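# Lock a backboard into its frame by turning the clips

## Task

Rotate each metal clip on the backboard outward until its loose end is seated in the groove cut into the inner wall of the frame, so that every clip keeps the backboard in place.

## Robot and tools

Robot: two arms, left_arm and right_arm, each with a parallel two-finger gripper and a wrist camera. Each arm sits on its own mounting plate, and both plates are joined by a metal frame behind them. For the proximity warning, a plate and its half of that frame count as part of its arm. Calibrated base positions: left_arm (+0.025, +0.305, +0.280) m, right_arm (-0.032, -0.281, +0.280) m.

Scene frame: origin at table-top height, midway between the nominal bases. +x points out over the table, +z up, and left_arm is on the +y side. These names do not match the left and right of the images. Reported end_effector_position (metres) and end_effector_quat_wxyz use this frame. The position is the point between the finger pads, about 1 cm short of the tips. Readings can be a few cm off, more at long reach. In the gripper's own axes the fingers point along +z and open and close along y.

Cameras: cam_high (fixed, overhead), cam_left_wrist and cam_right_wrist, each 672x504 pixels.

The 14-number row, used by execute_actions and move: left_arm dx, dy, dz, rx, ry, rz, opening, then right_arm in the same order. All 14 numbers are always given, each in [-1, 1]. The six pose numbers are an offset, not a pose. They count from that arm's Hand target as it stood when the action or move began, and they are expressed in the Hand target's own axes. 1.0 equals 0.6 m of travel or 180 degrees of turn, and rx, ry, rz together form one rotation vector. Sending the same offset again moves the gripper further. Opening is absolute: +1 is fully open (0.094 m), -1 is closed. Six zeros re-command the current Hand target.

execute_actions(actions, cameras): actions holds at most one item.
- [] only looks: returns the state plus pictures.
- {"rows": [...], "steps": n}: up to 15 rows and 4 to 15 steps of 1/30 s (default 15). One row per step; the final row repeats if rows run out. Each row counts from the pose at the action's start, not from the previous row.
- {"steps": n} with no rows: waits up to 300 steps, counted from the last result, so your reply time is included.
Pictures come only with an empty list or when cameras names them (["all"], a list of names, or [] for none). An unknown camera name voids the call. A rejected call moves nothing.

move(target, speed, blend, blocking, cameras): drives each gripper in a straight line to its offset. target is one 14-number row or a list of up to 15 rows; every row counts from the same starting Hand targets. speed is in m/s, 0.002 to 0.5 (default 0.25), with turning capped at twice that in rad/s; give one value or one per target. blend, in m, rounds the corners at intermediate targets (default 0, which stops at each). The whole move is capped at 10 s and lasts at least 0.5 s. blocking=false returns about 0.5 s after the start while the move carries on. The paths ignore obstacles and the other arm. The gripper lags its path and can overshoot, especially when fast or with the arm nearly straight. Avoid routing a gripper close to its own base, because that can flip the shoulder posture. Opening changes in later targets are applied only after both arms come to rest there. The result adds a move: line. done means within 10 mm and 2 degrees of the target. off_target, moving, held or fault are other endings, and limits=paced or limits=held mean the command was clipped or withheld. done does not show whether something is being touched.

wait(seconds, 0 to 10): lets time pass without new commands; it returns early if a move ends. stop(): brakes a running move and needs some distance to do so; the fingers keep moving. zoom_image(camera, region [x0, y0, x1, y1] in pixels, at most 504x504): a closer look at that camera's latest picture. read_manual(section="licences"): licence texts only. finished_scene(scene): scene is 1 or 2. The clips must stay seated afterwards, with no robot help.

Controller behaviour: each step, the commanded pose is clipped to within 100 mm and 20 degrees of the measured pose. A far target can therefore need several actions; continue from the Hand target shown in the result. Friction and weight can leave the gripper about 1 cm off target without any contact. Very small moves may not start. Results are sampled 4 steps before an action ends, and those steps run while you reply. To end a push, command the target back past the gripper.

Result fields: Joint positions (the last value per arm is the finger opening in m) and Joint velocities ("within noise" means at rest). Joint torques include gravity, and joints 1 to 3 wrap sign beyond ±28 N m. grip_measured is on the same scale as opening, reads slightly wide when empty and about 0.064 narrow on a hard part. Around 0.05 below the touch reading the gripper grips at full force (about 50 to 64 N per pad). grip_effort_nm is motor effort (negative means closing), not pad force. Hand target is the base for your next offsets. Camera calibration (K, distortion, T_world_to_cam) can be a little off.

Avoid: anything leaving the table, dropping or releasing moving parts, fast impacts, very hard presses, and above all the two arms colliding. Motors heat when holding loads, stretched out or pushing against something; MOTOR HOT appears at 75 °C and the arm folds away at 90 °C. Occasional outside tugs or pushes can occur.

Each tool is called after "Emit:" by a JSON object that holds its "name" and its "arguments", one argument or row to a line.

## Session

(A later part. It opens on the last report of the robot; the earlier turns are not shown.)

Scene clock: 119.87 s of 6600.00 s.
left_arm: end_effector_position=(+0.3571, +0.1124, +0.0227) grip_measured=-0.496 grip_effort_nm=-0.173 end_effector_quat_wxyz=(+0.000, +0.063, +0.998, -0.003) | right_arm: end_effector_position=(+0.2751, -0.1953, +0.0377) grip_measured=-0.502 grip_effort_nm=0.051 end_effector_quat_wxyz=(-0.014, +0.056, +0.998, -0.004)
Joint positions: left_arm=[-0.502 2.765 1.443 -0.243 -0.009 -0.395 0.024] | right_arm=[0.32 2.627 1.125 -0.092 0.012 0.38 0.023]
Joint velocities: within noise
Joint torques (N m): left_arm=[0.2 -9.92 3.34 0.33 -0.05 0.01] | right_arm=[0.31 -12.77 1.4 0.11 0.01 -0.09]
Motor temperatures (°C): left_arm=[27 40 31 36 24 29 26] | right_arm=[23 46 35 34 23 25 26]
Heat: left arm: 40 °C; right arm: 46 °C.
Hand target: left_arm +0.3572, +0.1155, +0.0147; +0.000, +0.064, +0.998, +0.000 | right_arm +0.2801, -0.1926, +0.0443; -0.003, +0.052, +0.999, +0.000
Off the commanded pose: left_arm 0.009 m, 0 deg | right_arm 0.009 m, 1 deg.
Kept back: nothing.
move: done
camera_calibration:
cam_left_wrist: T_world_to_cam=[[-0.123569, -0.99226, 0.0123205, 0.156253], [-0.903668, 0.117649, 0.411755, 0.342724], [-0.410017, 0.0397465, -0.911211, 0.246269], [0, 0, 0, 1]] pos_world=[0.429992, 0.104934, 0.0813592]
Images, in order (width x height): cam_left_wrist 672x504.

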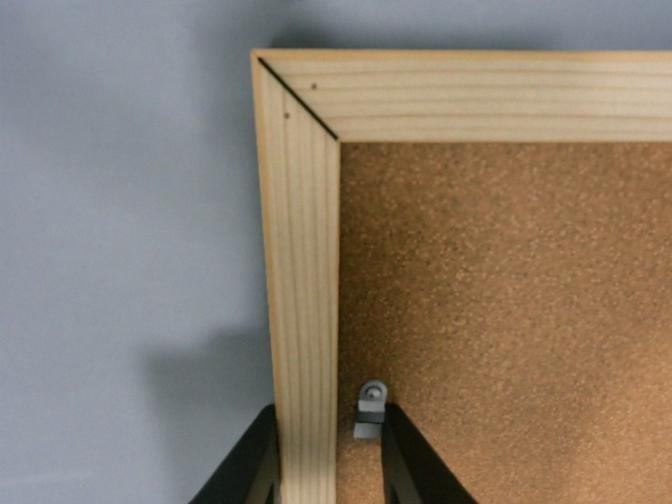

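Emit:
{"name": "move", "arguments": {
  "target": [
    [0.004,0.0,0.006,0,0,0,-0.5, 0,0,0,0,0,0,-0.5],
    [0.004,0.006,0.006,0,0,0,-0.6, 0,0,0,0,0,0,-0.5]
  ],
  "speed": 0.04,
  "cameras": ["cam_left_wrist"]
}}

Emit:
{"name": "zoom_image", "arguments": {
  "camera": "cam_left_wrist",
  "region": [220, 280, 460, 500]
}}

Scene clock: 121.30 s of 6600.00 s.
left_arm: end_effector_position=(+0.3580, +0.1141, +0.0227) grip_measured=-0.596 grip_effort_nm=-0.183 end_effector_quat_wxyz=(-0.001, +0.063, +0.998, -0.003) | right_arm: end_effector_position=(+0.2751, -0.1953, +0.0377) grip_measured=-0.502 grip_effort_nm=0.051 end_effector_quat_wxyz=(-0.014, +0.056, +0.998, -0.004)
Joint positions: left_arm=[-0.496 2.765 1.443 -0.243 -0.006 -0.389 0.019] | right_arm=[0.32 2.627 1.125 -0.092 0.012 0.38 0.023]
Joint velocities: within noise
Joint torques (N m): left_arm=[0.27 -9.43 2.39 0.5 -0.08 0.01] | right_arm=[0.43 -12.79 1.54 0.11 0 -0.11]
Motor temperatures (°C): left_arm=[27 39 31 36 24 29 26] | right_arm=[23 46 35 34 23 25 26]
Heat: left arm: 39 °C; right arm: 46 °C.
Hand target: left_arm +0.3553, +0.1194, +0.0111; +0.000, +0.064, +0.998, +0.000 | right_arm +0.2801, -0.1926, +0.0443; -0.003, +0.052, +0.999, +0.000
Off the commanded pose: left_arm 0.013 m, 0 deg | right_arm 0.009 m, 1 deg.
Kept back: nothing.
move: off_target (left_arm); target 2's new opening was sent with left_arm's hand 0.013 m and 0 deg from that target
camera_calibration:
cam_left_wrist: T_world_to_cam=[[-0.123559, -0.992235, 0.0142383, 0.158038], [-0.903052, 0.118379, 0.412896, 0.342987], [-0.411375, 0.0381591, -0.910667, 0.247184], [0, 0, 0, 1]] pos_world=[0.430947, 0.106776, 0.0812343]
Images, in order (width x height): cam_left_wrist 672x504.

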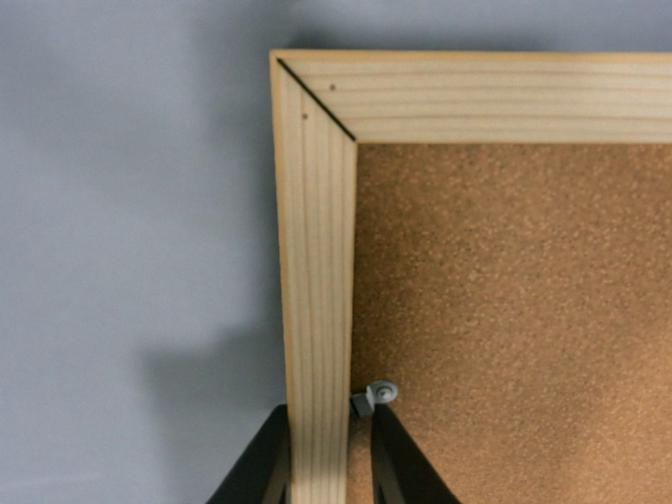

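Scaled by 2.100 from the camera's 672x504 image, which has a finer 960x720 frame.

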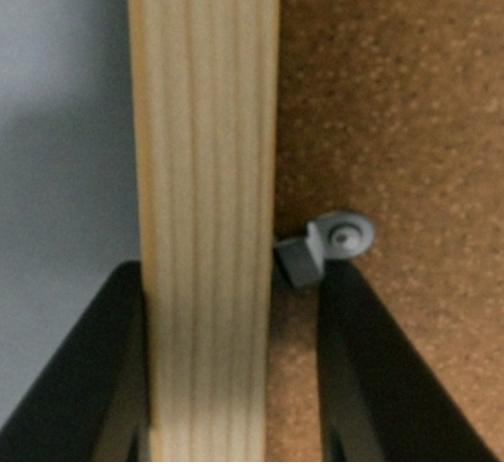

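Emit:
{"name": "move", "arguments": {
  "target": [0.0,0.004,-0.004,0,0,0,-0.68, 0,0,0,0,0,0,-0.5],
  "speed": 0.04,
  "cameras": ["cam_left_wrist"]
}}

Emit:
{"name": "zoom_image", "arguments": {
  "camera": "cam_left_wrist",
  "region": [220, 280, 460, 500]
}}

Scene clock: 122.23 s of 6600.00 s.
left_arm: end_effector_position=(+0.3586, +0.1157, +0.0227) grip_measured=-0.677 grip_effort_nm=-0.149 end_effector_quat_wxyz=(-0.001, +0.065, +0.998, -0.002) | right_arm: end_effector_position=(+0.2751, -0.1953, +0.0377) grip_measured=-0.502 grip_effort_nm=0.046 end_effector_quat_wxyz=(-0.014, +0.056, +0.998, -0.004)
Joint positions: left_arm=[-0.492 2.765 1.443 -0.244 -0.008 -0.383 0.015] | right_arm=[0.32 2.627 1.125 -0.092 0.012 0.38 0.023]
Joint velocities: within noise
Joint torques (N m): left_arm=[0.46 -10.25 1.76 0.51 -0.07 0.02] | right_arm=[0.35 -12.83 1.37 0.12 -0.01 -0.06]
Motor temperatures (°C): left_arm=[27 39 31 36 24 29 26] | right_arm=[23 46 35 34 23 25 26]
Heat: left arm: 39 °C; right arm: 46 °C.
Hand target: left_arm +0.3556, +0.1218, +0.0135; +0.000, +0.064, +0.998, +0.000 | right_arm +0.2801, -0.1926, +0.0443; -0.003, +0.052, +0.999, +0.000
Off the commanded pose: left_arm 0.011 m, 0 deg | right_arm 0.009 m, 1 deg.
Kept back: nothing.
move: off_target (left_arm)
camera_calibration:
cam_left_wrist: T_world_to_cam=[[-0.125841, -0.991976, 0.0121618, 0.160485], [-0.902892, 0.119602, 0.412894, 0.343195], [-0.411035, 0.0409783, -0.910698, 0.246925], [0, 0, 0, 1]] pos_world=[0.431559, 0.108032, 0.0812191]
Images, in order (width x height): cam_left_wrist 672x504.

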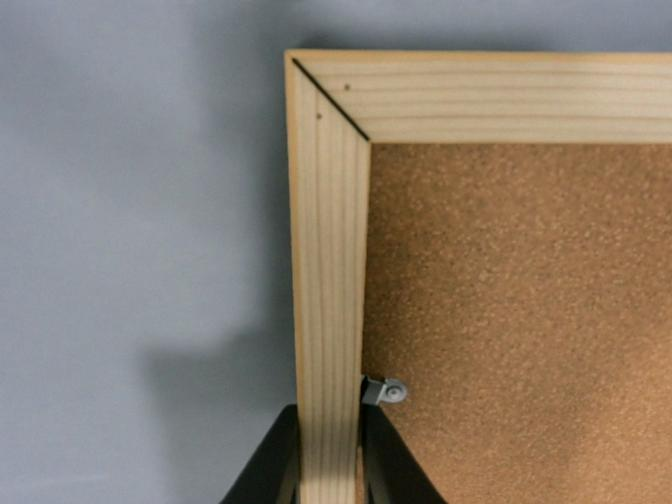

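Scaled by 2.100 from the camera's 672x504 image, which has a finer 960x720 frame.

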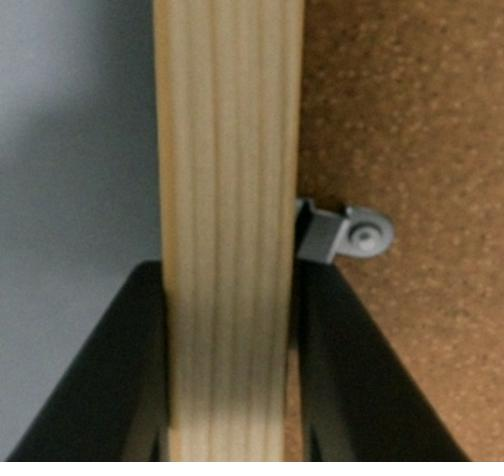

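Emit:
{"name": "move", "arguments": {
  "target": [
    [0.0,-0.006,0,0,0,0,-0.45, 0,0,0,0,0,0,-0.5]
  ],
  "speed": 0.05,
  "cameras": []
}}

Emit:
{"name": "move", "arguments": {
  "target": [
    [0,0,-0.11,0,0,0,-0.45, 0,-0.13,0,0,0,0,-0.5],
    [-0.02,-0.11,-0.11,0,0,0,-0.34, 0,-0.13,0,0,0,0,-0.5],
    [-0.02,-0.22,-0.11,0,0,0,-0.34, 0,-0.13,0,0,0,0,-0.5]
  ],
  "speed": 0.15,
  "blend": 0.03,
  "cameras": ["cam_left_wrist"]
}}

Scene clock: 123.40 s of 6600.00 s.
left_arm: end_effector_position=(+0.3590, +0.1174, +0.0225) grip_measured=-0.453 grip_effort_nm=0.168 end_effector_quat_wxyz=(-0.001, +0.063, +0.998, -0.001) | right_arm: end_effector_position=(+0.2751, -0.1953, +0.0377) grip_measured=-0.502 grip_effort_nm=0.042 end_effector_quat_wxyz=(-0.014, +0.056, +0.998, -0.004)
Joint positions: left_arm=[-0.489 2.765 1.442 -0.244 -0.01 -0.383 0.026] | right_arm=[0.32 2.627 1.125 -0.092 0.012 0.38 0.023]
Joint velocities: within noise
Joint torques (N m): left_arm=[-0.51 -10.03 2.36 0.45 -0.04 -0.06] | right_arm=[0.4 -12.92 1.36 0.15 -0.01 -0.1]
Motor temperatures (°C): left_arm=[27 39 31 36 24 29 26] | right_arm=[23 46 35 33 23 25 26]
Heat: left arm: 39 °C; right arm: 46 °C.
Hand target: left_arm +0.3551, +0.1182, +0.0135; +0.000, +0.064, +0.998, +0.000 | right_arm +0.2801, -0.1926, +0.0443; -0.003, +0.052, +0.999, +0.000
Off the commanded pose: left_arm 0.010 m, 0 deg | right_arm 0.009 m, 1 deg.
Kept back: nothing.
move: done
No camera images: "cameras" was empty.

Scene clock: 126.67 s of 6600.00 s.
left_arm: end_effector_position=(+0.3485, -0.0154, +0.0836) grip_measured=-0.343 grip_effort_nm=0.154 end_effector_quat_wxyz=(+0.003, +0.069, +0.998, -0.005) | right_arm: end_effector_position=(+0.2660, -0.2688, +0.0384) grip_measured=-0.502 grip_effort_nm=0.042 end_effector_quat_wxyz=(-0.015, +0.052, +0.999, -0.002)
Joint positions: left_arm=[-0.76 2.75 1.785 -0.595 -0.011 -0.641 0.031] | right_arm=[0.089 2.6 1.029 -0.022 0.012 0.141 0.023]
Joint velocities: within noise
Joint torques (N m): left_arm=[0.08 -11.92 6.08 0.12 -0.04 -0.1] | right_arm=[-0.32 -12.31 1.02 0.14 0.01 -0.07]
Motor temperatures (°C): left_arm=[27 40 31 36 24 29 26] | right_arm=[23 46 34 33 23 25 26]
Heat: left arm: 40 °C; right arm: 46 °C.
Hand target: left_arm +0.3502, -0.0142, +0.0796; +0.000, +0.064, +0.998, +0.000 | right_arm +0.2720, -0.2702, +0.0444; -0.004, +0.052, +0.999, +0.000
Off the commanded pose: left_arm 0.004 m, 1 deg | right_arm 0.009 m, 1 deg.
Kept back: nothing.
move: done; blend cut to 0 m at target 2
camera_calibration:
cam_left_wrist: T_world_to_cam=[[-0.135279, -0.990678, 0.0160314, 0.0314648], [-0.904844, 0.130118, 0.405373, 0.326075], [-0.40368, 0.0403326, -0.914011, 0.301283], [0, 0, 0, 1]] pos_world=[0.420925, -0.0234084, 0.142689]
Images, in order (width x height): cam_left_wrist 672x504.

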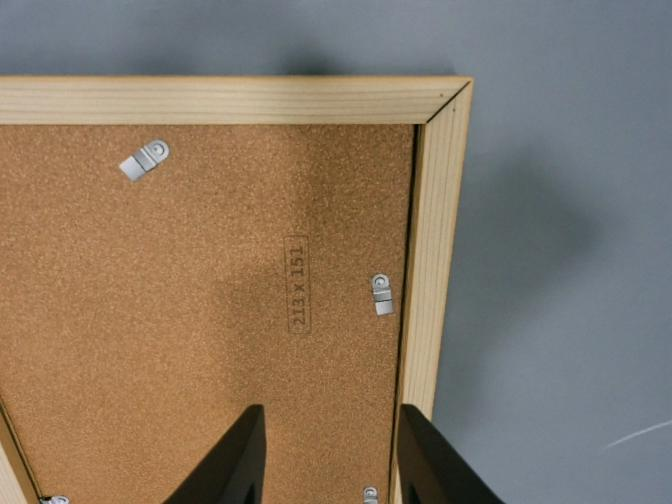

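Emit:
{"name": "move", "arguments": {
  "target": [
    [0.002,-0.047,0.058,0,0,0,-0.36, 0,0,0,0,0,0,-0.5],
    [0.002,-0.047,0.095,0,0,0,-0.36, 0,0,0,0,0,0,-0.5]
  ],
  "speed": [0.12,0.06],
  "cameras": ["cam_left_wrist"]
}}

Emit:
{"name": "zoom_image", "arguments": {
  "camera": "cam_left_wrist",
  "region": [220, 280, 460, 500]
}}

Scene clock: 128.30 s of 6600.00 s.
left_arm: end_effector_position=(+0.3436, -0.0417, +0.0267) grip_measured=-0.357 grip_effort_nm=-0.110 end_effector_quat_wxyz=(-0.001, +0.068, +0.998, -0.002) | right_arm: end_effector_position=(+0.2660, -0.2688, +0.0384) grip_measured=-0.502 grip_effort_nm=0.046 end_effector_quat_wxyz=(-0.015, +0.052, +0.999, -0.002)
Joint positions: left_arm=[-0.805 2.981 2.023 -0.612 -0.01 -0.689 0.03] | right_arm=[0.089 2.6 1.029 -0.022 0.012 0.141 0.023]
Joint velocities: within noise
Joint torques (N m): left_arm=[-0.09 -12.56 5.98 0.15 -0.07 -0.11] | right_arm=[-0.21 -12.31 1.26 0.11 0.02 -0.07]
Motor temperatures (°C): left_arm=[27 40 31 36 24 29 26] | right_arm=[23 45 34 33 23 25 26]
Heat: left arm: 40 °C; right arm: 45 °C.
Hand target: left_arm +0.3454, -0.0421, +0.0226; +0.000, +0.064, +0.998, +0.000 | right_arm +0.2720, -0.2702, +0.0444; -0.004, +0.052, +0.999, +0.000
Off the commanded pose: left_arm 0.005 m, 1 deg | right_arm 0.009 m, 1 deg.
Kept back: nothing.
move: done
camera_calibration:
cam_left_wrist: T_world_to_cam=[[-0.132286, -0.991141, 0.0118323, 0.0046371], [-0.902099, 0.125331, 0.412928, 0.346737], [-0.410753, 0.0439506, -0.910687, 0.250832], [0, 0, 0, 1]] pos_world=[0.416435, -0.0498851, 0.0851972]
Images, in order (width x height): cam_left_wrist 672x504.

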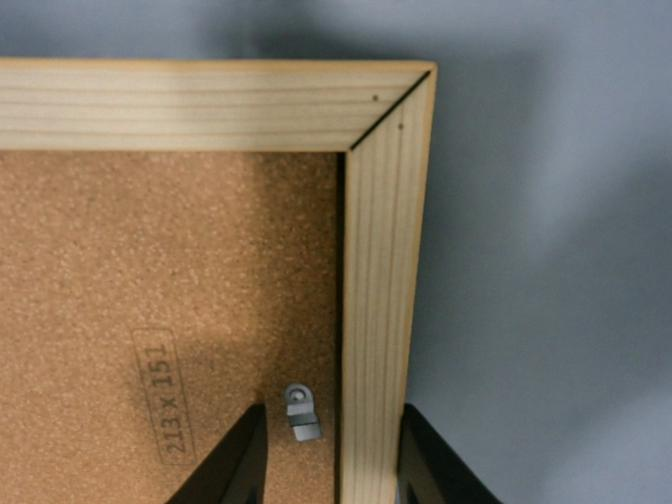

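Scaled by 2.100 from the camera's 672x504 image, which has a finer 960x720 frame.

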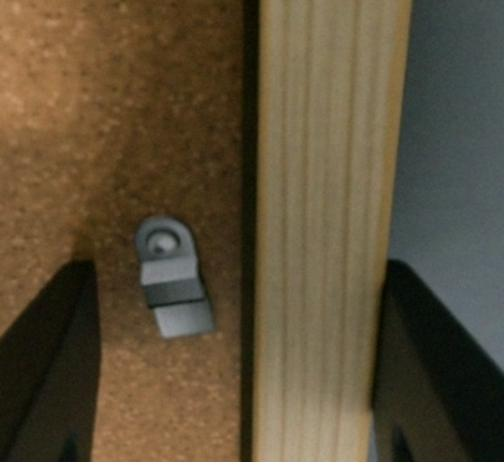

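Emit:
{"name": "move", "arguments": {
  "target": [
    [0.004,-0.004,0.0,0,0,0,-0.34, 0,0,0,0,0,0,-0.5],
    [0.005,-0.004,0.012,0,0,0,-0.34, 0,0,0,0,0,0,-0.5]
  ],
  "speed": [0.05,0.05],
  "cameras": ["cam_left_wrist"]
}}

Emit:
{"name": "zoom_image", "arguments": {
  "camera": "cam_left_wrist",
  "region": [220, 280, 460, 500]
}}

Scene clock: 129.93 s of 6600.00 s.
left_arm: end_effector_position=(+0.3450, -0.0433, +0.0254) grip_measured=-0.343 grip_effort_nm=0.154 end_effector_quat_wxyz=(+0.001, +0.064, +0.998, -0.004) | right_arm: end_effector_position=(+0.2661, -0.2688, +0.0384) grip_measured=-0.502 grip_effort_nm=0.046 end_effector_quat_wxyz=(-0.015, +0.052, +0.999, -0.002)
Joint positions: left_arm=[-0.805 2.989 2.036 -0.613 -0.01 -0.698 0.031] | right_arm=[0.089 2.6 1.029 -0.021 0.012 0.141 0.023]
Joint velocities: within noise
Joint torques (N m): left_arm=[-0.77 -11.55 5.87 0.25 -0.05 -0.11] | right_arm=[-0.17 -12.18 1.14 0.13 0.02 -0.08]
Motor temperatures (°C): left_arm=[27 41 31 36 24 29 26] | right_arm=[23 45 34 33 23 25 26]
Heat: left arm: 41 °C; right arm: 45 °C.
Hand target: left_arm +0.3421, -0.0440, +0.0154; +0.000, +0.064, +0.998, +0.000 | right_arm +0.2721, -0.2702, +0.0444; -0.004, +0.052, +0.999, +0.000
Off the commanded pose: left_arm 0.010 m, 0 deg | right_arm 0.009 m, 1 deg.
Kept back: nothing.
move: done
camera_calibration:
cam_left_wrist: T_world_to_cam=[[-0.123944, -0.992186, 0.0142828, 0.000303162], [-0.904175, 0.118856, 0.410293, 0.349232], [-0.408785, 0.0379393, -0.911842, 0.249447], [0, 0, 0, 1]] pos_world=[0.417774, -0.0506715, 0.0841642]
Images, in order (width x height): cam_left_wrist 672x504.

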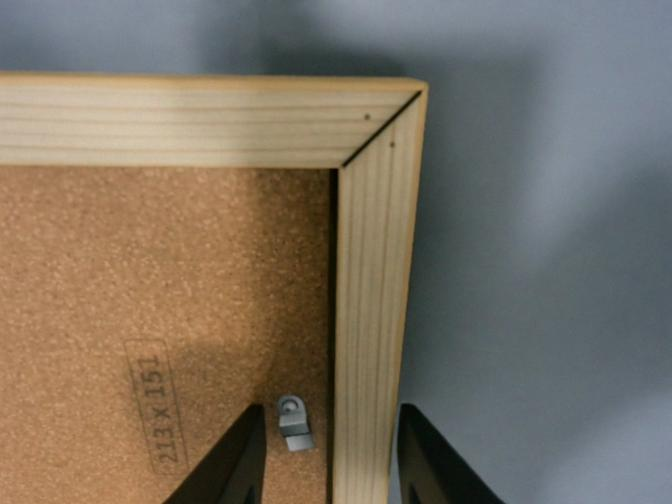

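Scaled by 2.100 from the camera's 672x504 image, which has a finer 960x720 frame.

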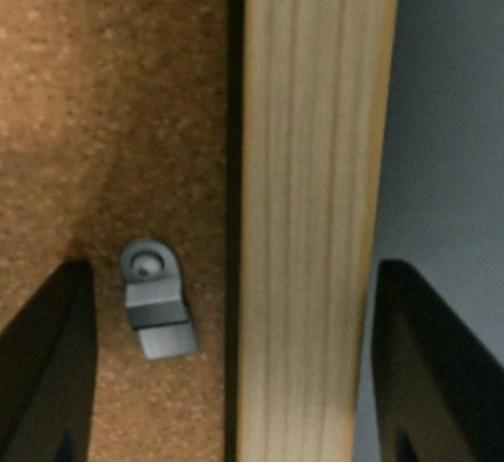

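Emit:
{"name": "move", "arguments": {
  "target": [
    [0.006,0,0.008,0,0,0,-0.34, 0,0,0,0,0,0,-0.5]
  ],
  "speed": [0.05],
  "cameras": ["cam_left_wrist"]
}}

Emit:
{"name": "zoom_image", "arguments": {
  "camera": "cam_left_wrist",
  "region": [220, 280, 460, 500]
}}

Scene clock: 130.87 s of 6600.00 s.
left_arm: end_effector_position=(+0.3443, -0.0437, +0.0253) grip_measured=-0.343 grip_effort_nm=0.154 end_effector_quat_wxyz=(+0.002, +0.063, +0.998, -0.002) | right_arm: end_effector_position=(+0.2661, -0.2688, +0.0384) grip_measured=-0.502 grip_effort_nm=0.046 end_effector_quat_wxyz=(-0.015, +0.052, +0.999, -0.002)
Joint positions: left_arm=[-0.808 2.989 2.036 -0.613 -0.013 -0.701 0.031] | right_arm=[0.089 2.6 1.029 -0.021 0.012 0.141 0.023]
Joint velocities: within noise
Joint torques (N m): left_arm=[-0.94 -11.21 4.82 0.41 -0.02 -0.11] | right_arm=[-0.28 -12.27 1.14 0.12 0 -0.05]
Motor temperatures (°C): left_arm=[27 40 31 36 24 29 26] | right_arm=[23 45 34 33 23 25 25]
Heat: left arm: 40 °C; right arm: 45 °C.
Hand target: left_arm +0.3385, -0.0437, +0.0107; +0.000, +0.064, +0.998, +0.000 | right_arm +0.2720, -0.2702, +0.0444; -0.004, +0.052, +0.999, +0.000
Off the commanded pose: left_arm 0.016 m, 0 deg | right_arm 0.009 m, 1 deg.
Kept back: nothing.
move: off_target (left_arm)
camera_calibration:
cam_left_wrist: T_world_to_cam=[[-0.123203, -0.992319, 0.0111615, -0.000375032], [-0.905313, 0.116993, 0.408314, 0.349115], [-0.406484, 0.0402008, -0.912773, 0.248385], [0, 0, 0, 1]] pos_world=[0.416977, -0.0512015, 0.0841745]
Images, in order (width x height): cam_left_wrist 672x504.

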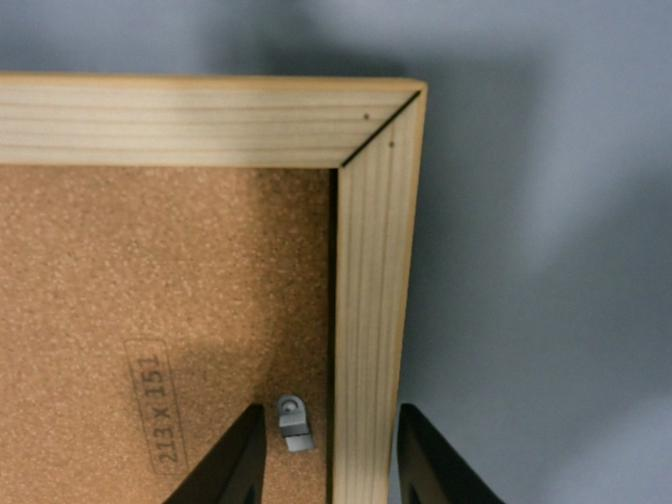

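Scaled by 2.100 from the camera's 672x504 image, which has a finer 960x720 frame.

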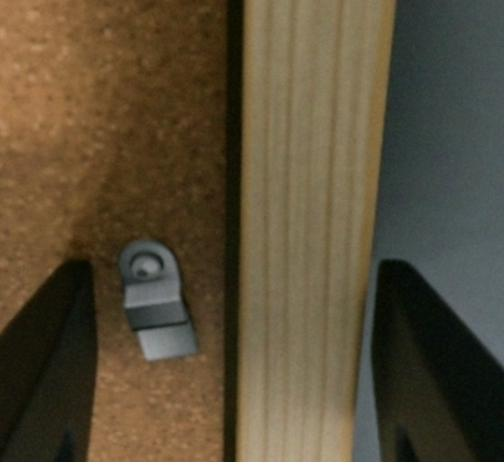

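Emit:
{"name": "move", "arguments": {
  "target": [
    [0.003,0,-0.022,0,0,0,-0.34, 0,0,0,0,0,0,-0.5],
    [0.003,0,-0.008,0,0,0,-0.34, 0,0,0,0,0,0,-0.5]
  ],
  "speed": [0.05],
  "cameras": ["cam_left_wrist"]
}}

Emit:
{"name": "zoom_image", "arguments": {
  "camera": "cam_left_wrist",
  "region": [220, 280, 460, 500]
}}

speed must be one number or one for each of the 2 targets, got a list of 1; nothing of the call was run

Scaled by 2.100 from the camera's 672x504 image, which has a finer 960x720 frame.

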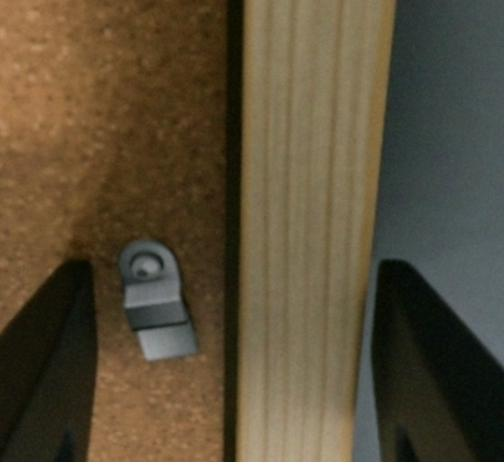

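Emit:
{"name": "move", "arguments": {
  "target": [
    [0.003,0,-0.022,0,0,0,-0.34, 0,0,0,0,0,0,-0.5],
    [0.003,0,-0.008,0,0,0,-0.34, 0,0,0,0,0,0,-0.5]
  ],
  "speed": 0.05,
  "cameras": ["cam_left_wrist"]
}}

Emit:
{"name": "zoom_image", "arguments": {
  "camera": "cam_left_wrist",
  "region": [220, 280, 460, 500]
}}

Scene clock: 131.93 s of 6600.00 s.
left_arm: end_effector_position=(+0.3441, -0.0434, +0.0248) grip_measured=-0.343 grip_effort_nm=0.154 end_effector_quat_wxyz=(+0.004, +0.063, +0.998, +0.000) | right_arm: end_effector_position=(+0.2661, -0.2688, +0.0384) grip_measured=-0.502 grip_effort_nm=0.042 end_effector_quat_wxyz=(-0.015, +0.052, +0.999, -0.002)
Joint positions: left_arm=[-0.81 2.989 2.032 -0.609 -0.019 -0.704 0.031] | right_arm=[0.089 2.6 1.029 -0.021 0.012 0.141 0.023]
Joint velocities: within noise
Joint torques (N m): left_arm=[-0.95 -12.78 3.64 0.39 0.05 -0.11] | right_arm=[-0.36 -12.29 1.11 0.15 0.02 -0.07]
Motor temperatures (°C): left_arm=[27 40 31 36 24 29 26] | right_arm=[23 45 34 33 23 25 25]
Heat: left arm: 40 °C; right arm: 45 °C.
Hand target: left_arm +0.3369, -0.0434, +0.0155; +0.000, +0.064, +0.998, +0.000 | right_arm +0.2720, -0.2702, +0.0444; -0.004, +0.052, +0.999, +0.000
Off the commanded pose: left_arm 0.012 m, 0 deg | right_arm 0.009 m, 1 deg.
Kept back: nothing.
move: off_target (left_arm)
camera_calibration:
cam_left_wrist: T_world_to_cam=[[-0.122824, -0.992399, 0.00762052, -0.000122481], [-0.907177, 0.115383, 0.404618, 0.349705], [-0.402422, 0.0427835, -0.914454, 0.24663], [0, 0, 0, 1]] pos_world=[0.416478, -0.0510233, 0.0840355]
Images, in order (width x height): cam_left_wrist 672x504.

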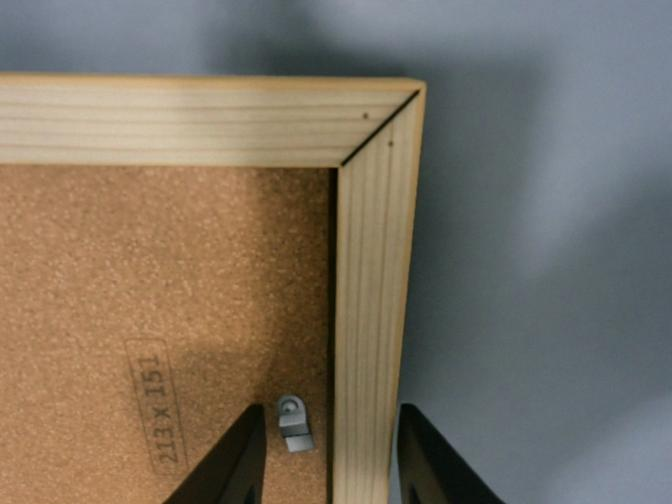

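Scaled by 2.100 from the camera's 672x504 image, which has a finer 960x720 frame.

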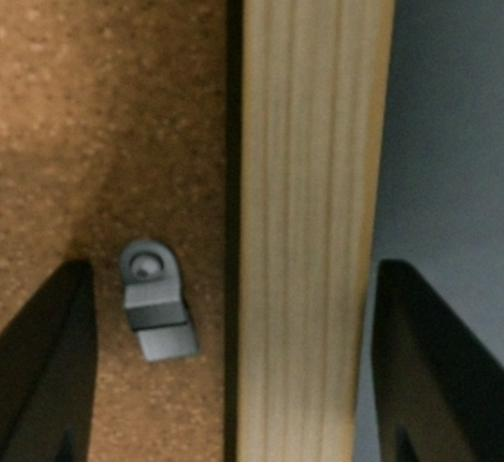

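Emit:
{"name": "move", "arguments": {
  "target": [
    [-0.002,0,-0.035,0,0,0,-0.34, 0,0,0,0,0,0,-0.5]
  ],
  "speed": 0.07,
  "cameras": ["cam_left_wrist"]
}}

Scene clock: 132.90 s of 6600.00 s.
left_arm: end_effector_position=(+0.3383, -0.0402, +0.0253) grip_measured=-0.342 grip_effort_nm=0.149 end_effector_quat_wxyz=(-0.001, +0.065, +0.998, +0.003) | right_arm: end_effector_position=(+0.2661, -0.2688, +0.0384) grip_measured=-0.502 grip_effort_nm=0.046 end_effector_quat_wxyz=(-0.015, +0.052, +0.999, -0.002)
Joint positions: left_arm=[-0.813 2.975 2.002 -0.604 -0.016 -0.704 0.031] | right_arm=[0.089 2.6 1.029 -0.021 0.012 0.141 0.023]
Joint velocities: within noise
Joint torques (N m): left_arm=[-0.61 -17.13 2.93 0.12 0.01 -0.11] | right_arm=[-0.21 -12.27 1.05 0.17 0.02 -0.08]
Motor temperatures (°C): left_arm=[27 41 31 35 24 29 26] | right_arm=[23 45 34 33 23 25 25]
Heat: left arm: 41 °C; right arm: 45 °C.
Hand target: left_arm +0.3380, -0.0435, +0.0364; +0.000, +0.064, +0.998, +0.000 | right_arm +0.2720, -0.2702, +0.0444; -0.004, +0.052, +0.999, +0.000
Off the commanded pose: left_arm 0.012 m, 0 deg | right_arm 0.009 m, 1 deg.
Kept back: nothing.
move: off_target (left_arm)
camera_calibration:
cam_left_wrist: T_world_to_cam=[[-0.125966, -0.992033, 0.0019997, 0.0035787], [-0.90275, 0.115465, 0.414378, 0.342179], [-0.411308, 0.0503924, -0.910102, 0.247839], [0, 0, 0, 1]] pos_world=[0.411291, -0.0484485, 0.0837597]
Images, in order (width x height): cam_left_wrist 672x504.

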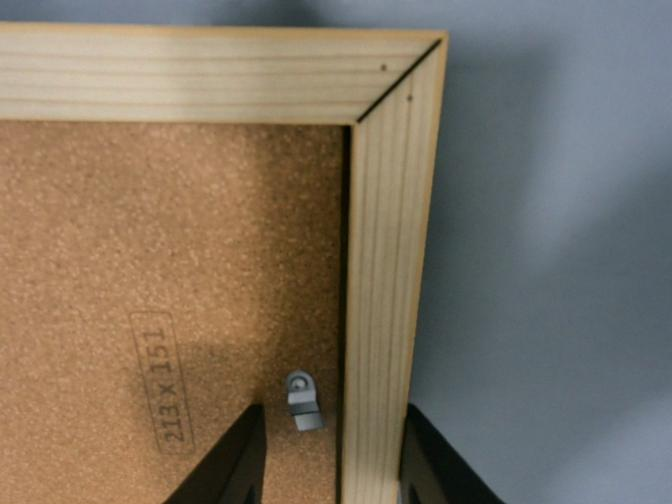

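Emit:
{"name": "move", "arguments": {
  "target": [
    [-0.002,-0.002,0.037,0,0,0,-0.34, 0,0,0,0,0,0,-0.5]
  ],
  "speed": 0.07,
  "cameras": ["cam_left_wrist"]
}}

Emit:
{"name": "zoom_image", "arguments": {
  "camera": "cam_left_wrist",
  "region": [220, 280, 460, 500]
}}

Scene clock: 133.87 s of 6600.00 s.
left_arm: end_effector_position=(+0.3424, -0.0447, +0.0254) grip_measured=-0.342 grip_effort_nm=0.149 end_effector_quat_wxyz=(+0.004, +0.065, +0.998, -0.002) | right_arm: end_effector_position=(+0.2661, -0.2688, +0.0384) grip_measured=-0.502 grip_effort_nm=0.046 end_effector_quat_wxyz=(-0.015, +0.052, +0.999, -0.002)
Joint positions: left_arm=[-0.813 2.985 2.027 -0.606 -0.016 -0.704 0.031] | right_arm=[0.089 2.6 1.029 -0.021 0.012 0.141 0.023]
Joint velocities: within noise
Joint torques (N m): left_arm=[-0.58 -11.4 5.78 0.26 0.02 -0.1] | right_arm=[-0.2 -12.36 1.11 0.17 0.04 -0.05]
Motor temperatures (°C): left_arm=[27 41 31 35 24 29 26] | right_arm=[23 44 34 33 23 25 25]
Heat: left arm: 41 °C; right arm: 44 °C.
Hand target: left_arm +0.3391, -0.0449, +0.0143; +0.000, +0.064, +0.998, +0.000 | right_arm +0.2720, -0.2702, +0.0444; -0.004, +0.052, +0.999, +0.000
Off the commanded pose: left_arm 0.012 m, 0 deg | right_arm 0.009 m, 1 deg.
Kept back: nothing.
move: off_target (left_arm)
camera_calibration:
cam_left_wrist: T_world_to_cam=[[-0.125844, -0.991995, 0.0104251, -0.0006297], [-0.906345, 0.119238, 0.405364, 0.348], [-0.403362, 0.0415639, -0.914096, 0.246786], [0, 0, 0, 1]] pos_world=[0.414873, -0.052377, 0.0845261]
Images, in order (width x height): cam_left_wrist 672x504.

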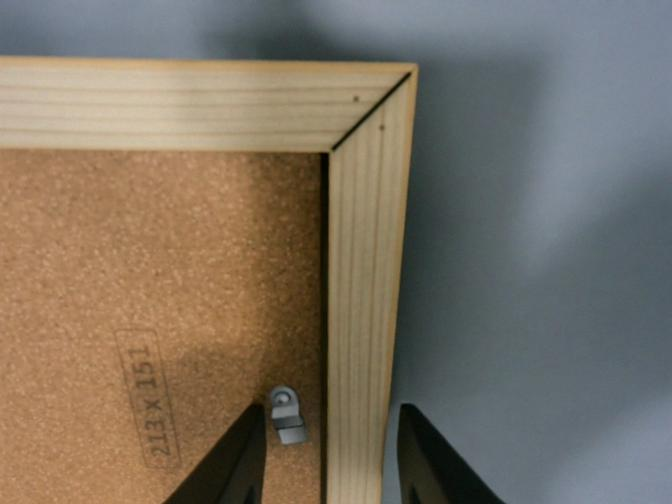

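Scaled by 2.100 from the camera's 672x504 image, which has a finer 960x720 frame.

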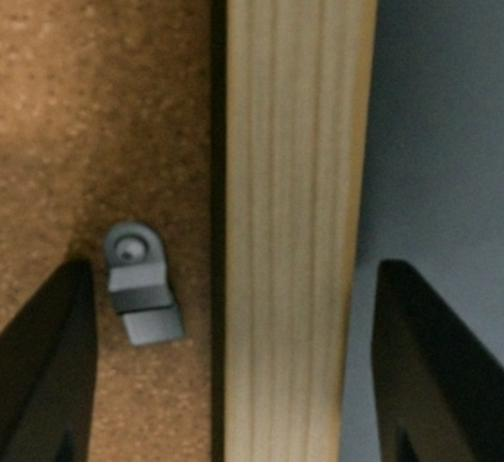

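Emit:
{"name": "move", "arguments": {
  "target": [
    [0.004,0.003,-0.018,0,0,0,-0.34, 0,0,0,0,0,0,-0.5]
  ],
  "speed": 0.07,
  "cameras": ["cam_left_wrist"]
}}

Emit:
{"name": "zoom_image", "arguments": {
  "camera": "cam_left_wrist",
  "region": [220, 280, 460, 500]
}}

Scene clock: 134.83 s of 6600.00 s.
left_arm: end_effector_position=(+0.3421, -0.0443, +0.0250) grip_measured=-0.342 grip_effort_nm=0.154 end_effector_quat_wxyz=(+0.004, +0.065, +0.998, -0.002) | right_arm: end_effector_position=(+0.2661, -0.2688, +0.0384) grip_measured=-0.502 grip_effort_nm=0.046 end_effector_quat_wxyz=(-0.015, +0.052, +0.999, -0.002)
Joint positions: left_arm=[-0.813 2.984 2.023 -0.603 -0.016 -0.704 0.031] | right_arm=[0.089 2.6 1.029 -0.021 0.012 0.141 0.023]
Joint velocities: within noise
Joint torques (N m): left_arm=[-0.65 -15.12 2.54 0.27 0.01 -0.1] | right_arm=[-0.42 -12.25 1.14 0.14 0 -0.08]
Motor temperatures (°C): left_arm=[27 41 31 35 24 28 26] | right_arm=[23 44 34 33 23 25 25]
Heat: left arm: 41 °C; right arm: 44 °C.
Hand target: left_arm +0.3370, -0.0429, +0.0251; +0.000, +0.064, +0.998, +0.000 | right_arm +0.2720, -0.2702, +0.0444; -0.004, +0.052, +0.999, +0.000
Off the commanded pose: left_arm 0.005 m, 0 deg | right_arm 0.009 m, 1 deg.
Kept back: nothing.
move: done
camera_calibration:
cam_left_wrist: T_world_to_cam=[[-0.125844, -0.991995, 0.0104251, -0.000279851], [-0.906345, 0.119238, 0.405364, 0.347776], [-0.403362, 0.0415639, -0.914096, 0.246275], [0, 0, 0, 1]] pos_world=[0.414508, -0.0519819, 0.0841457]
Images, in order (width x height): cam_left_wrist 672x504.

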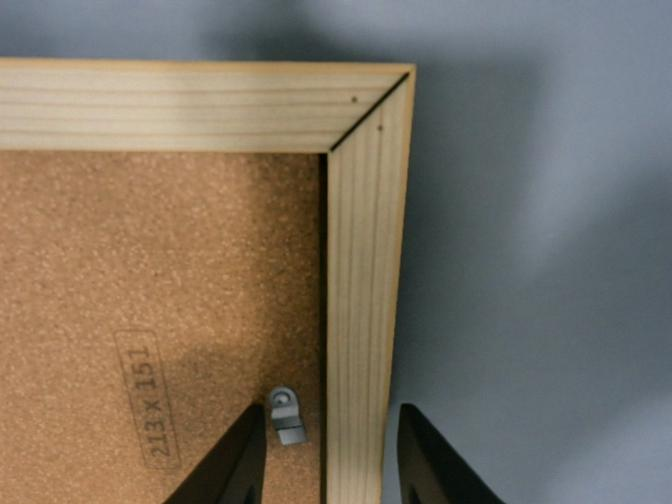

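Scaled by 2.100 from the camera's 672x504 image, which has a finer 960x720 frame.

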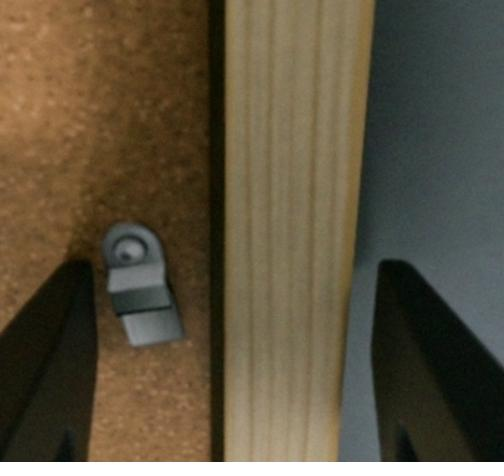

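Emit:
{"name": "move", "arguments": {
  "target": [
    [0.004,0.005,-0.009,0,0,0,-0.34, 0,0,0,0,0,0,-0.5]
  ],
  "speed": 0.07,
  "cameras": ["cam_left_wrist"]
}}

Emit:
{"name": "zoom_image", "arguments": {
  "camera": "cam_left_wrist",
  "region": [220, 280, 460, 500]
}}

Scene clock: 135.77 s of 6600.00 s.
left_arm: end_effector_position=(+0.3382, -0.0400, +0.0250) grip_measured=-0.342 grip_effort_nm=0.144 end_effector_quat_wxyz=(+0.003, +0.065, +0.998, -0.001) | right_arm: end_effector_position=(+0.2661, -0.2688, +0.0384) grip_measured=-0.502 grip_effort_nm=0.051 end_effector_quat_wxyz=(-0.015, +0.052, +0.999, -0.002)
Joint positions: left_arm=[-0.813 2.965 1.976 -0.577 -0.016 -0.704 0.031] | right_arm=[0.089 2.6 1.029 -0.021 0.012 0.141 0.023]
Joint velocities: within noise
Joint torques (N m): left_arm=[-0.51 -16.03 2.67 0.15 0.02 -0.1] | right_arm=[-0.35 -12.14 1.11 0.14 0 -0.1]
Motor temperatures (°C): left_arm=[27 42 31 35 24 28 26] | right_arm=[23 44 34 33 23 25 25]
Heat: left arm: 42 °C; right arm: 44 °C.
Hand target: left_arm +0.3349, -0.0395, +0.0304; +0.000, +0.064, +0.998, +0.000 | right_arm +0.2720, -0.2702, +0.0444; -0.004, +0.052, +0.999, +0.000
Off the commanded pose: left_arm 0.006 m, 0 deg | right_arm 0.009 m, 1 deg.
Kept back: nothing.
move: done
camera_calibration:
cam_left_wrist: T_world_to_cam=[[-0.125854, -0.992004, 0.00943382, 0.00352463], [-0.905927, 0.118799, 0.406428, 0.343539], [-0.404299, 0.0426044, -0.913634, 0.244855], [0, 0, 0, 1]] pos_world=[0.410659, -0.0477475, 0.0840507]
Images, in order (width x height): cam_left_wrist 672x504.

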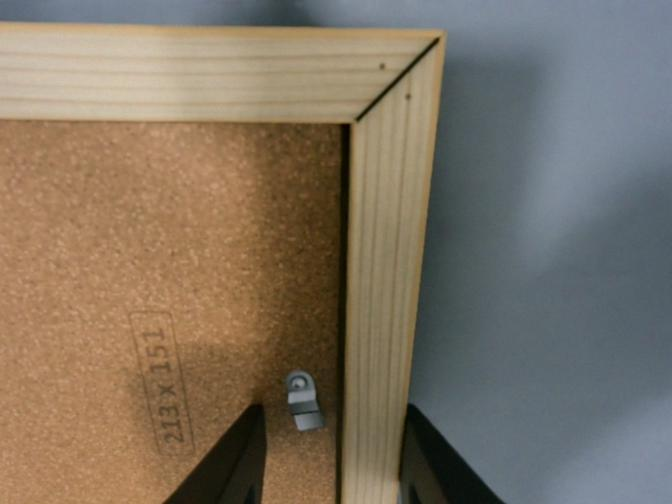

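Scaled by 2.100 from the camera's 672x504 image, which has a finer 960x720 frame.

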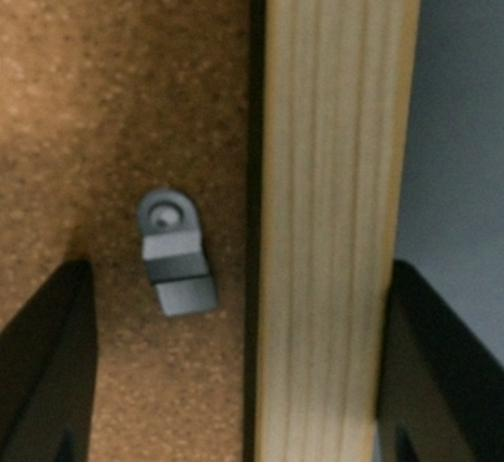

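Emit:
{"name": "move", "arguments": {
  "target": [
    [-0.001,0.0,0.009,0,0,0,-0.34, 0,0,0,0,0,0,-0.5],
    [-0.001,-0.007,0.009,0,0,0,-0.5, 0,0,0,0,0,0,-0.5]
  ],
  "speed": 0.05,
  "cameras": ["cam_left_wrist"]
}}

Emit:
{"name": "zoom_image", "arguments": {
  "camera": "cam_left_wrist",
  "region": [220, 280, 460, 500]
}}

Scene clock: 137.33 s of 6600.00 s.
left_arm: end_effector_position=(+0.3370, -0.0424, +0.0255) grip_measured=-0.497 grip_effort_nm=-0.115 end_effector_quat_wxyz=(+0.003, +0.065, +0.998, -0.003) | right_arm: end_effector_position=(+0.2661, -0.2688, +0.0384) grip_measured=-0.502 grip_effort_nm=0.046 end_effector_quat_wxyz=(-0.015, +0.052, +0.999, -0.002)
Joint positions: left_arm=[-0.818 2.965 1.978 -0.576 -0.014 -0.708 0.024] | right_arm=[0.089 2.6 1.029 -0.021 0.012 0.141 0.023]
Joint velocities: within noise
Joint torques (N m): left_arm=[-0.61 -13.52 5.22 0.08 -0.01 -0.11] | right_arm=[-0.27 -12.41 1.21 0.14 0.01 -0.09]
Motor temperatures (°C): left_arm=[27 42 31 35 24 28 26] | right_arm=[23 44 34 33 23 25 25]
Heat: left arm: 42 °C; right arm: 44 °C.
Hand target: left_arm +0.3351, -0.0438, +0.0251; +0.000, +0.064, +0.998, +0.000 | right_arm +0.2720, -0.2702, +0.0444; -0.004, +0.052, +0.999, +0.000
Off the commanded pose: left_arm 0.002 m, 0 deg | right_arm 0.009 m, 1 deg.
Kept back: nothing.
move: done
camera_calibration:
cam_left_wrist: T_world_to_cam=[[-0.126214, -0.991918, 0.0129738, 0.00098626], [-0.905932, 0.120582, 0.405892, 0.342619], [-0.404176, 0.039476, -0.913829, 0.244741], [0, 0, 0, 1]] pos_world=[0.409432, -0.0499968, 0.0845723]
Images, in order (width x height): cam_left_wrist 672x504.

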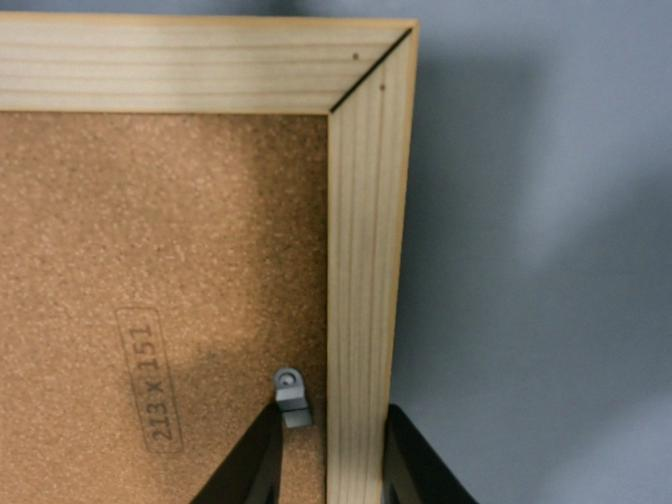

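Scaled by 2.100 from the camera's 672x504 image, which has a finer 960x720 frame.

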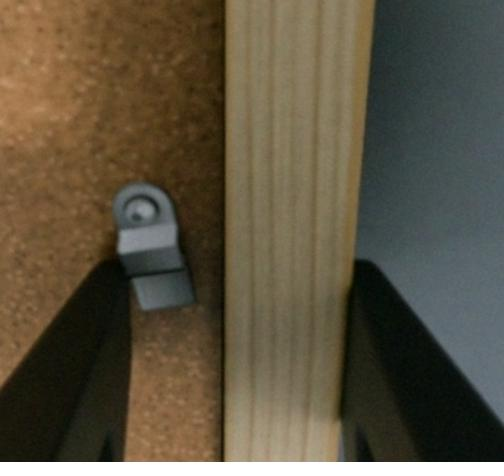

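Emit:
{"name": "move", "arguments": {
  "target": [
    [-0.008,0.0,0.0,0,0,0,-0.48, 0,0,0,0,0,0,-0.5]
  ],
  "speed": 0.05,
  "cameras": ["cam_left_wrist"]
}}

Emit:
{"name": "zoom_image", "arguments": {
  "camera": "cam_left_wrist",
  "region": [220, 280, 460, 500]
}}

Scene clock: 138.37 s of 6600.00 s.
left_arm: end_effector_position=(+0.3402, -0.0460, +0.0296) grip_measured=-0.483 grip_effort_nm=0.159 end_effector_quat_wxyz=(+0.005, +0.065, +0.998, -0.005) | right_arm: end_effector_position=(+0.2661, -0.2688, +0.0384) grip_measured=-0.502 grip_effort_nm=0.046 end_effector_quat_wxyz=(-0.015, +0.052, +0.999, -0.002)
Joint positions: left_arm=[-0.818 2.965 2 -0.594 -0.014 -0.708 0.024] | right_arm=[0.089 2.6 1.029 -0.021 0.012 0.141 0.023]
Joint velocities: within noise
Joint torques (N m): left_arm=[-0.12 -12.52 5.93 0.13 -0.01 -0.05] | right_arm=[-0.35 -12.26 0.96 0.14 -0.02 -0.05]
Motor temperatures (°C): left_arm=[27 43 31 35 24 28 26] | right_arm=[23 44 34 33 23 25 25]
Heat: left arm: 43 °C; right arm: 44 °C.
Hand target: left_arm +0.3398, -0.0443, +0.0251; +0.000, +0.064, +0.998, +0.000 | right_arm +0.2720, -0.2702, +0.0444; -0.004, +0.052, +0.999, +0.000
Off the commanded pose: left_arm 0.005 m, 1 deg | right_arm 0.009 m, 1 deg.
Kept back: nothing.
move: done
camera_calibration:
cam_left_wrist: T_world_to_cam=[[-0.126196, -0.991877, 0.015962, -0.00225954], [-0.907177, 0.121901, 0.402703, 0.344923], [-0.401378, 0.0363394, -0.915191, 0.248873], [0, 0, 0, 1]] pos_world=[0.412513, -0.0533314, 0.0889013]
Images, in order (width x height): cam_left_wrist 672x504.

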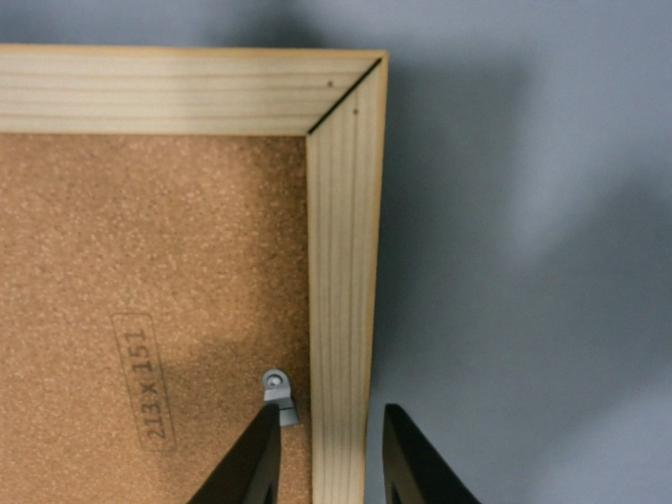

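Scaled by 2.100 from the camera's 672x504 image, which has a finer 960x720 frame.

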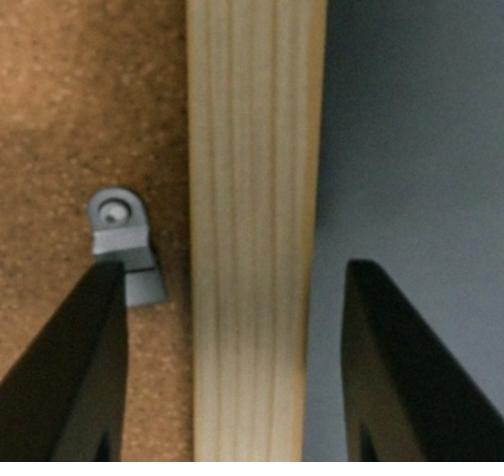

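Emit:
{"name": "move", "arguments": {
  "target": [
    [0,0,-0.02,0,0,0,-0.42, 0,0,0,0,0,0,-0.5],
    [0,0.009,-0.015,0,0,0,-0.34, 0,0,0,0,0,0,-0.5]
  ],
  "speed": 0.07,
  "cameras": ["cam_left_wrist"]
}}

Emit:
{"name": "zoom_image", "arguments": {
  "camera": "cam_left_wrist",
  "region": [220, 280, 460, 500]
}}

Scene clock: 140.50 s of 6600.00 s.
left_arm: end_effector_position=(+0.3365, -0.0396, +0.0277) grip_measured=-0.343 grip_effort_nm=0.164 end_effector_quat_wxyz=(-0.004, +0.064, +0.998, +0.002) | right_arm: end_effector_position=(+0.2661, -0.2688, +0.0384) grip_measured=-0.502 grip_effort_nm=0.042 end_effector_quat_wxyz=(-0.015, +0.052, +0.999, -0.002)
Joint positions: left_arm=[-0.814 2.965 1.99 -0.606 -0.011 -0.707 0.031] | right_arm=[0.089 2.6 1.029 -0.021 0.012 0.141 0.023]
Joint velocities: within noise
Joint torques (N m): left_arm=[0.21 -16.06 3.07 0.22 -0.04 0.02] | right_arm=[-0.31 -12.21 1.16 0.15 0.03 -0.06]
Motor temperatures (°C): left_arm=[27 44 31 35 24 28 26] | right_arm=[23 44 34 33 23 25 25]
Heat: left arm: 44 °C; right arm: 44 °C.
Hand target: left_arm +0.3404, -0.0391, +0.0341; +0.000, +0.064, +0.998, +0.000 | right_arm +0.2720, -0.2702, +0.0444; -0.004, +0.052, +0.999, +0.000
Off the commanded pose: left_arm 0.008 m, 1 deg | right_arm 0.009 m, 1 deg.
Kept back: nothing.
move: done
camera_calibration:
cam_left_wrist: T_world_to_cam=[[-0.123695, -0.992315, 0.00323081, 0.00310048], [-0.900643, 0.113634, 0.419439, 0.338587], [-0.416583, 0.0489727, -0.907778, 0.250838], [0, 0, 0, 1]] pos_world=[0.409824, -0.0476824, 0.0856786]
Images, in order (width x height): cam_left_wrist 672x504.

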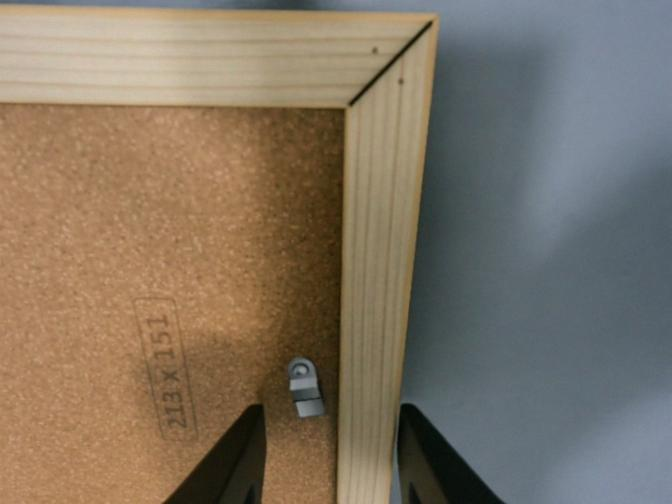

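Scaled by 2.100 from the camera's 672x504 image, which has a finer 960x720 frame.

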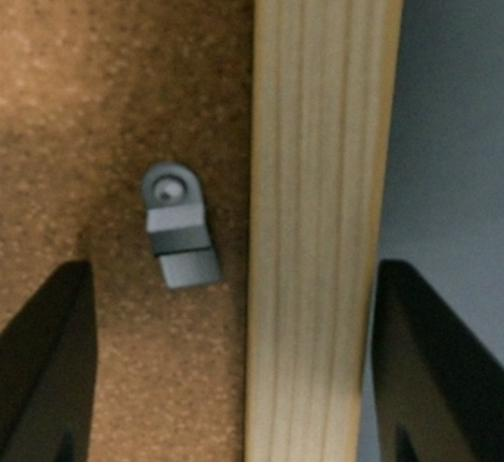

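Emit:
{"name": "move", "arguments": {
  "target": [
    [-0.003,0,0.020,0,0,0,-0.34, 0,0,0,0,0,0,-0.5]
  ],
  "speed": 0.07,
  "cameras": ["cam_left_wrist"]
}}

Emit:
{"name": "zoom_image", "arguments": {
  "camera": "cam_left_wrist",
  "region": [220, 280, 460, 500]
}}

Scene clock: 141.43 s of 6600.00 s.
left_arm: end_effector_position=(+0.3377, -0.0385, +0.0276) grip_measured=-0.343 grip_effort_nm=0.154 end_effector_quat_wxyz=(-0.004, +0.063, +0.998, +0.002) | right_arm: end_effector_position=(+0.2661, -0.2688, +0.0384) grip_measured=-0.502 grip_effort_nm=0.042 end_effector_quat_wxyz=(-0.015, +0.052, +0.999, -0.002)
Joint positions: left_arm=[-0.81 2.965 1.99 -0.606 -0.011 -0.705 0.031] | right_arm=[0.089 2.6 1.029 -0.021 0.012 0.141 0.023]
Joint velocities: within noise
Joint torques (N m): left_arm=[0.18 -12.29 5.76 0.28 -0.04 0.03] | right_arm=[-0.4 -12.29 1.03 0.13 0.01 -0.1]
Motor temperatures (°C): left_arm=[27 44 31 35 24 28 26] | right_arm=[23 44 34 33 23 25 25]
Heat: left arm: 44 °C; right arm: 44 °C.
Hand target: left_arm +0.3422, -0.0393, +0.0221; +0.000, +0.064, +0.998, +0.000 | right_arm +0.2720, -0.2702, +0.0444; -0.004, +0.052, +0.999, +0.000
Off the commanded pose: left_arm 0.007 m, 1 deg | right_arm 0.009 m, 1 deg.
Kept back: nothing.
move: done
camera_calibration:
cam_left_wrist: T_world_to_cam=[[-0.122559, -0.992456, 0.00322141, 0.00392979], [-0.900754, 0.112597, 0.419482, 0.339525], [-0.41668, 0.0485098, -0.907758, 0.251268], [0, 0, 0, 1]] pos_world=[0.411008, -0.0465181, 0.0856533]
Images, in order (width x height): cam_left_wrist 672x504.

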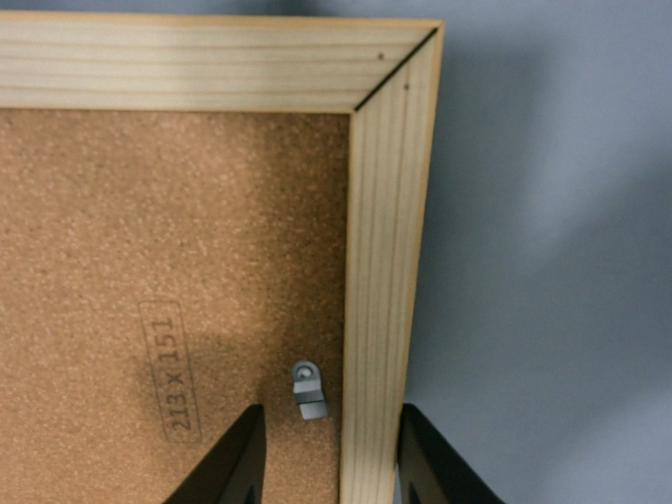

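Scaled by 2.100 from the camera's 672x504 image, which has a finer 960x720 frame.

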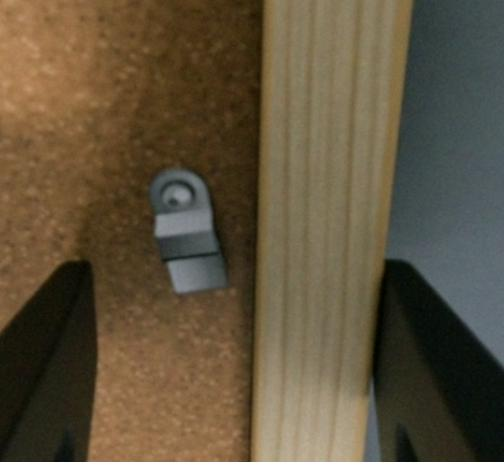

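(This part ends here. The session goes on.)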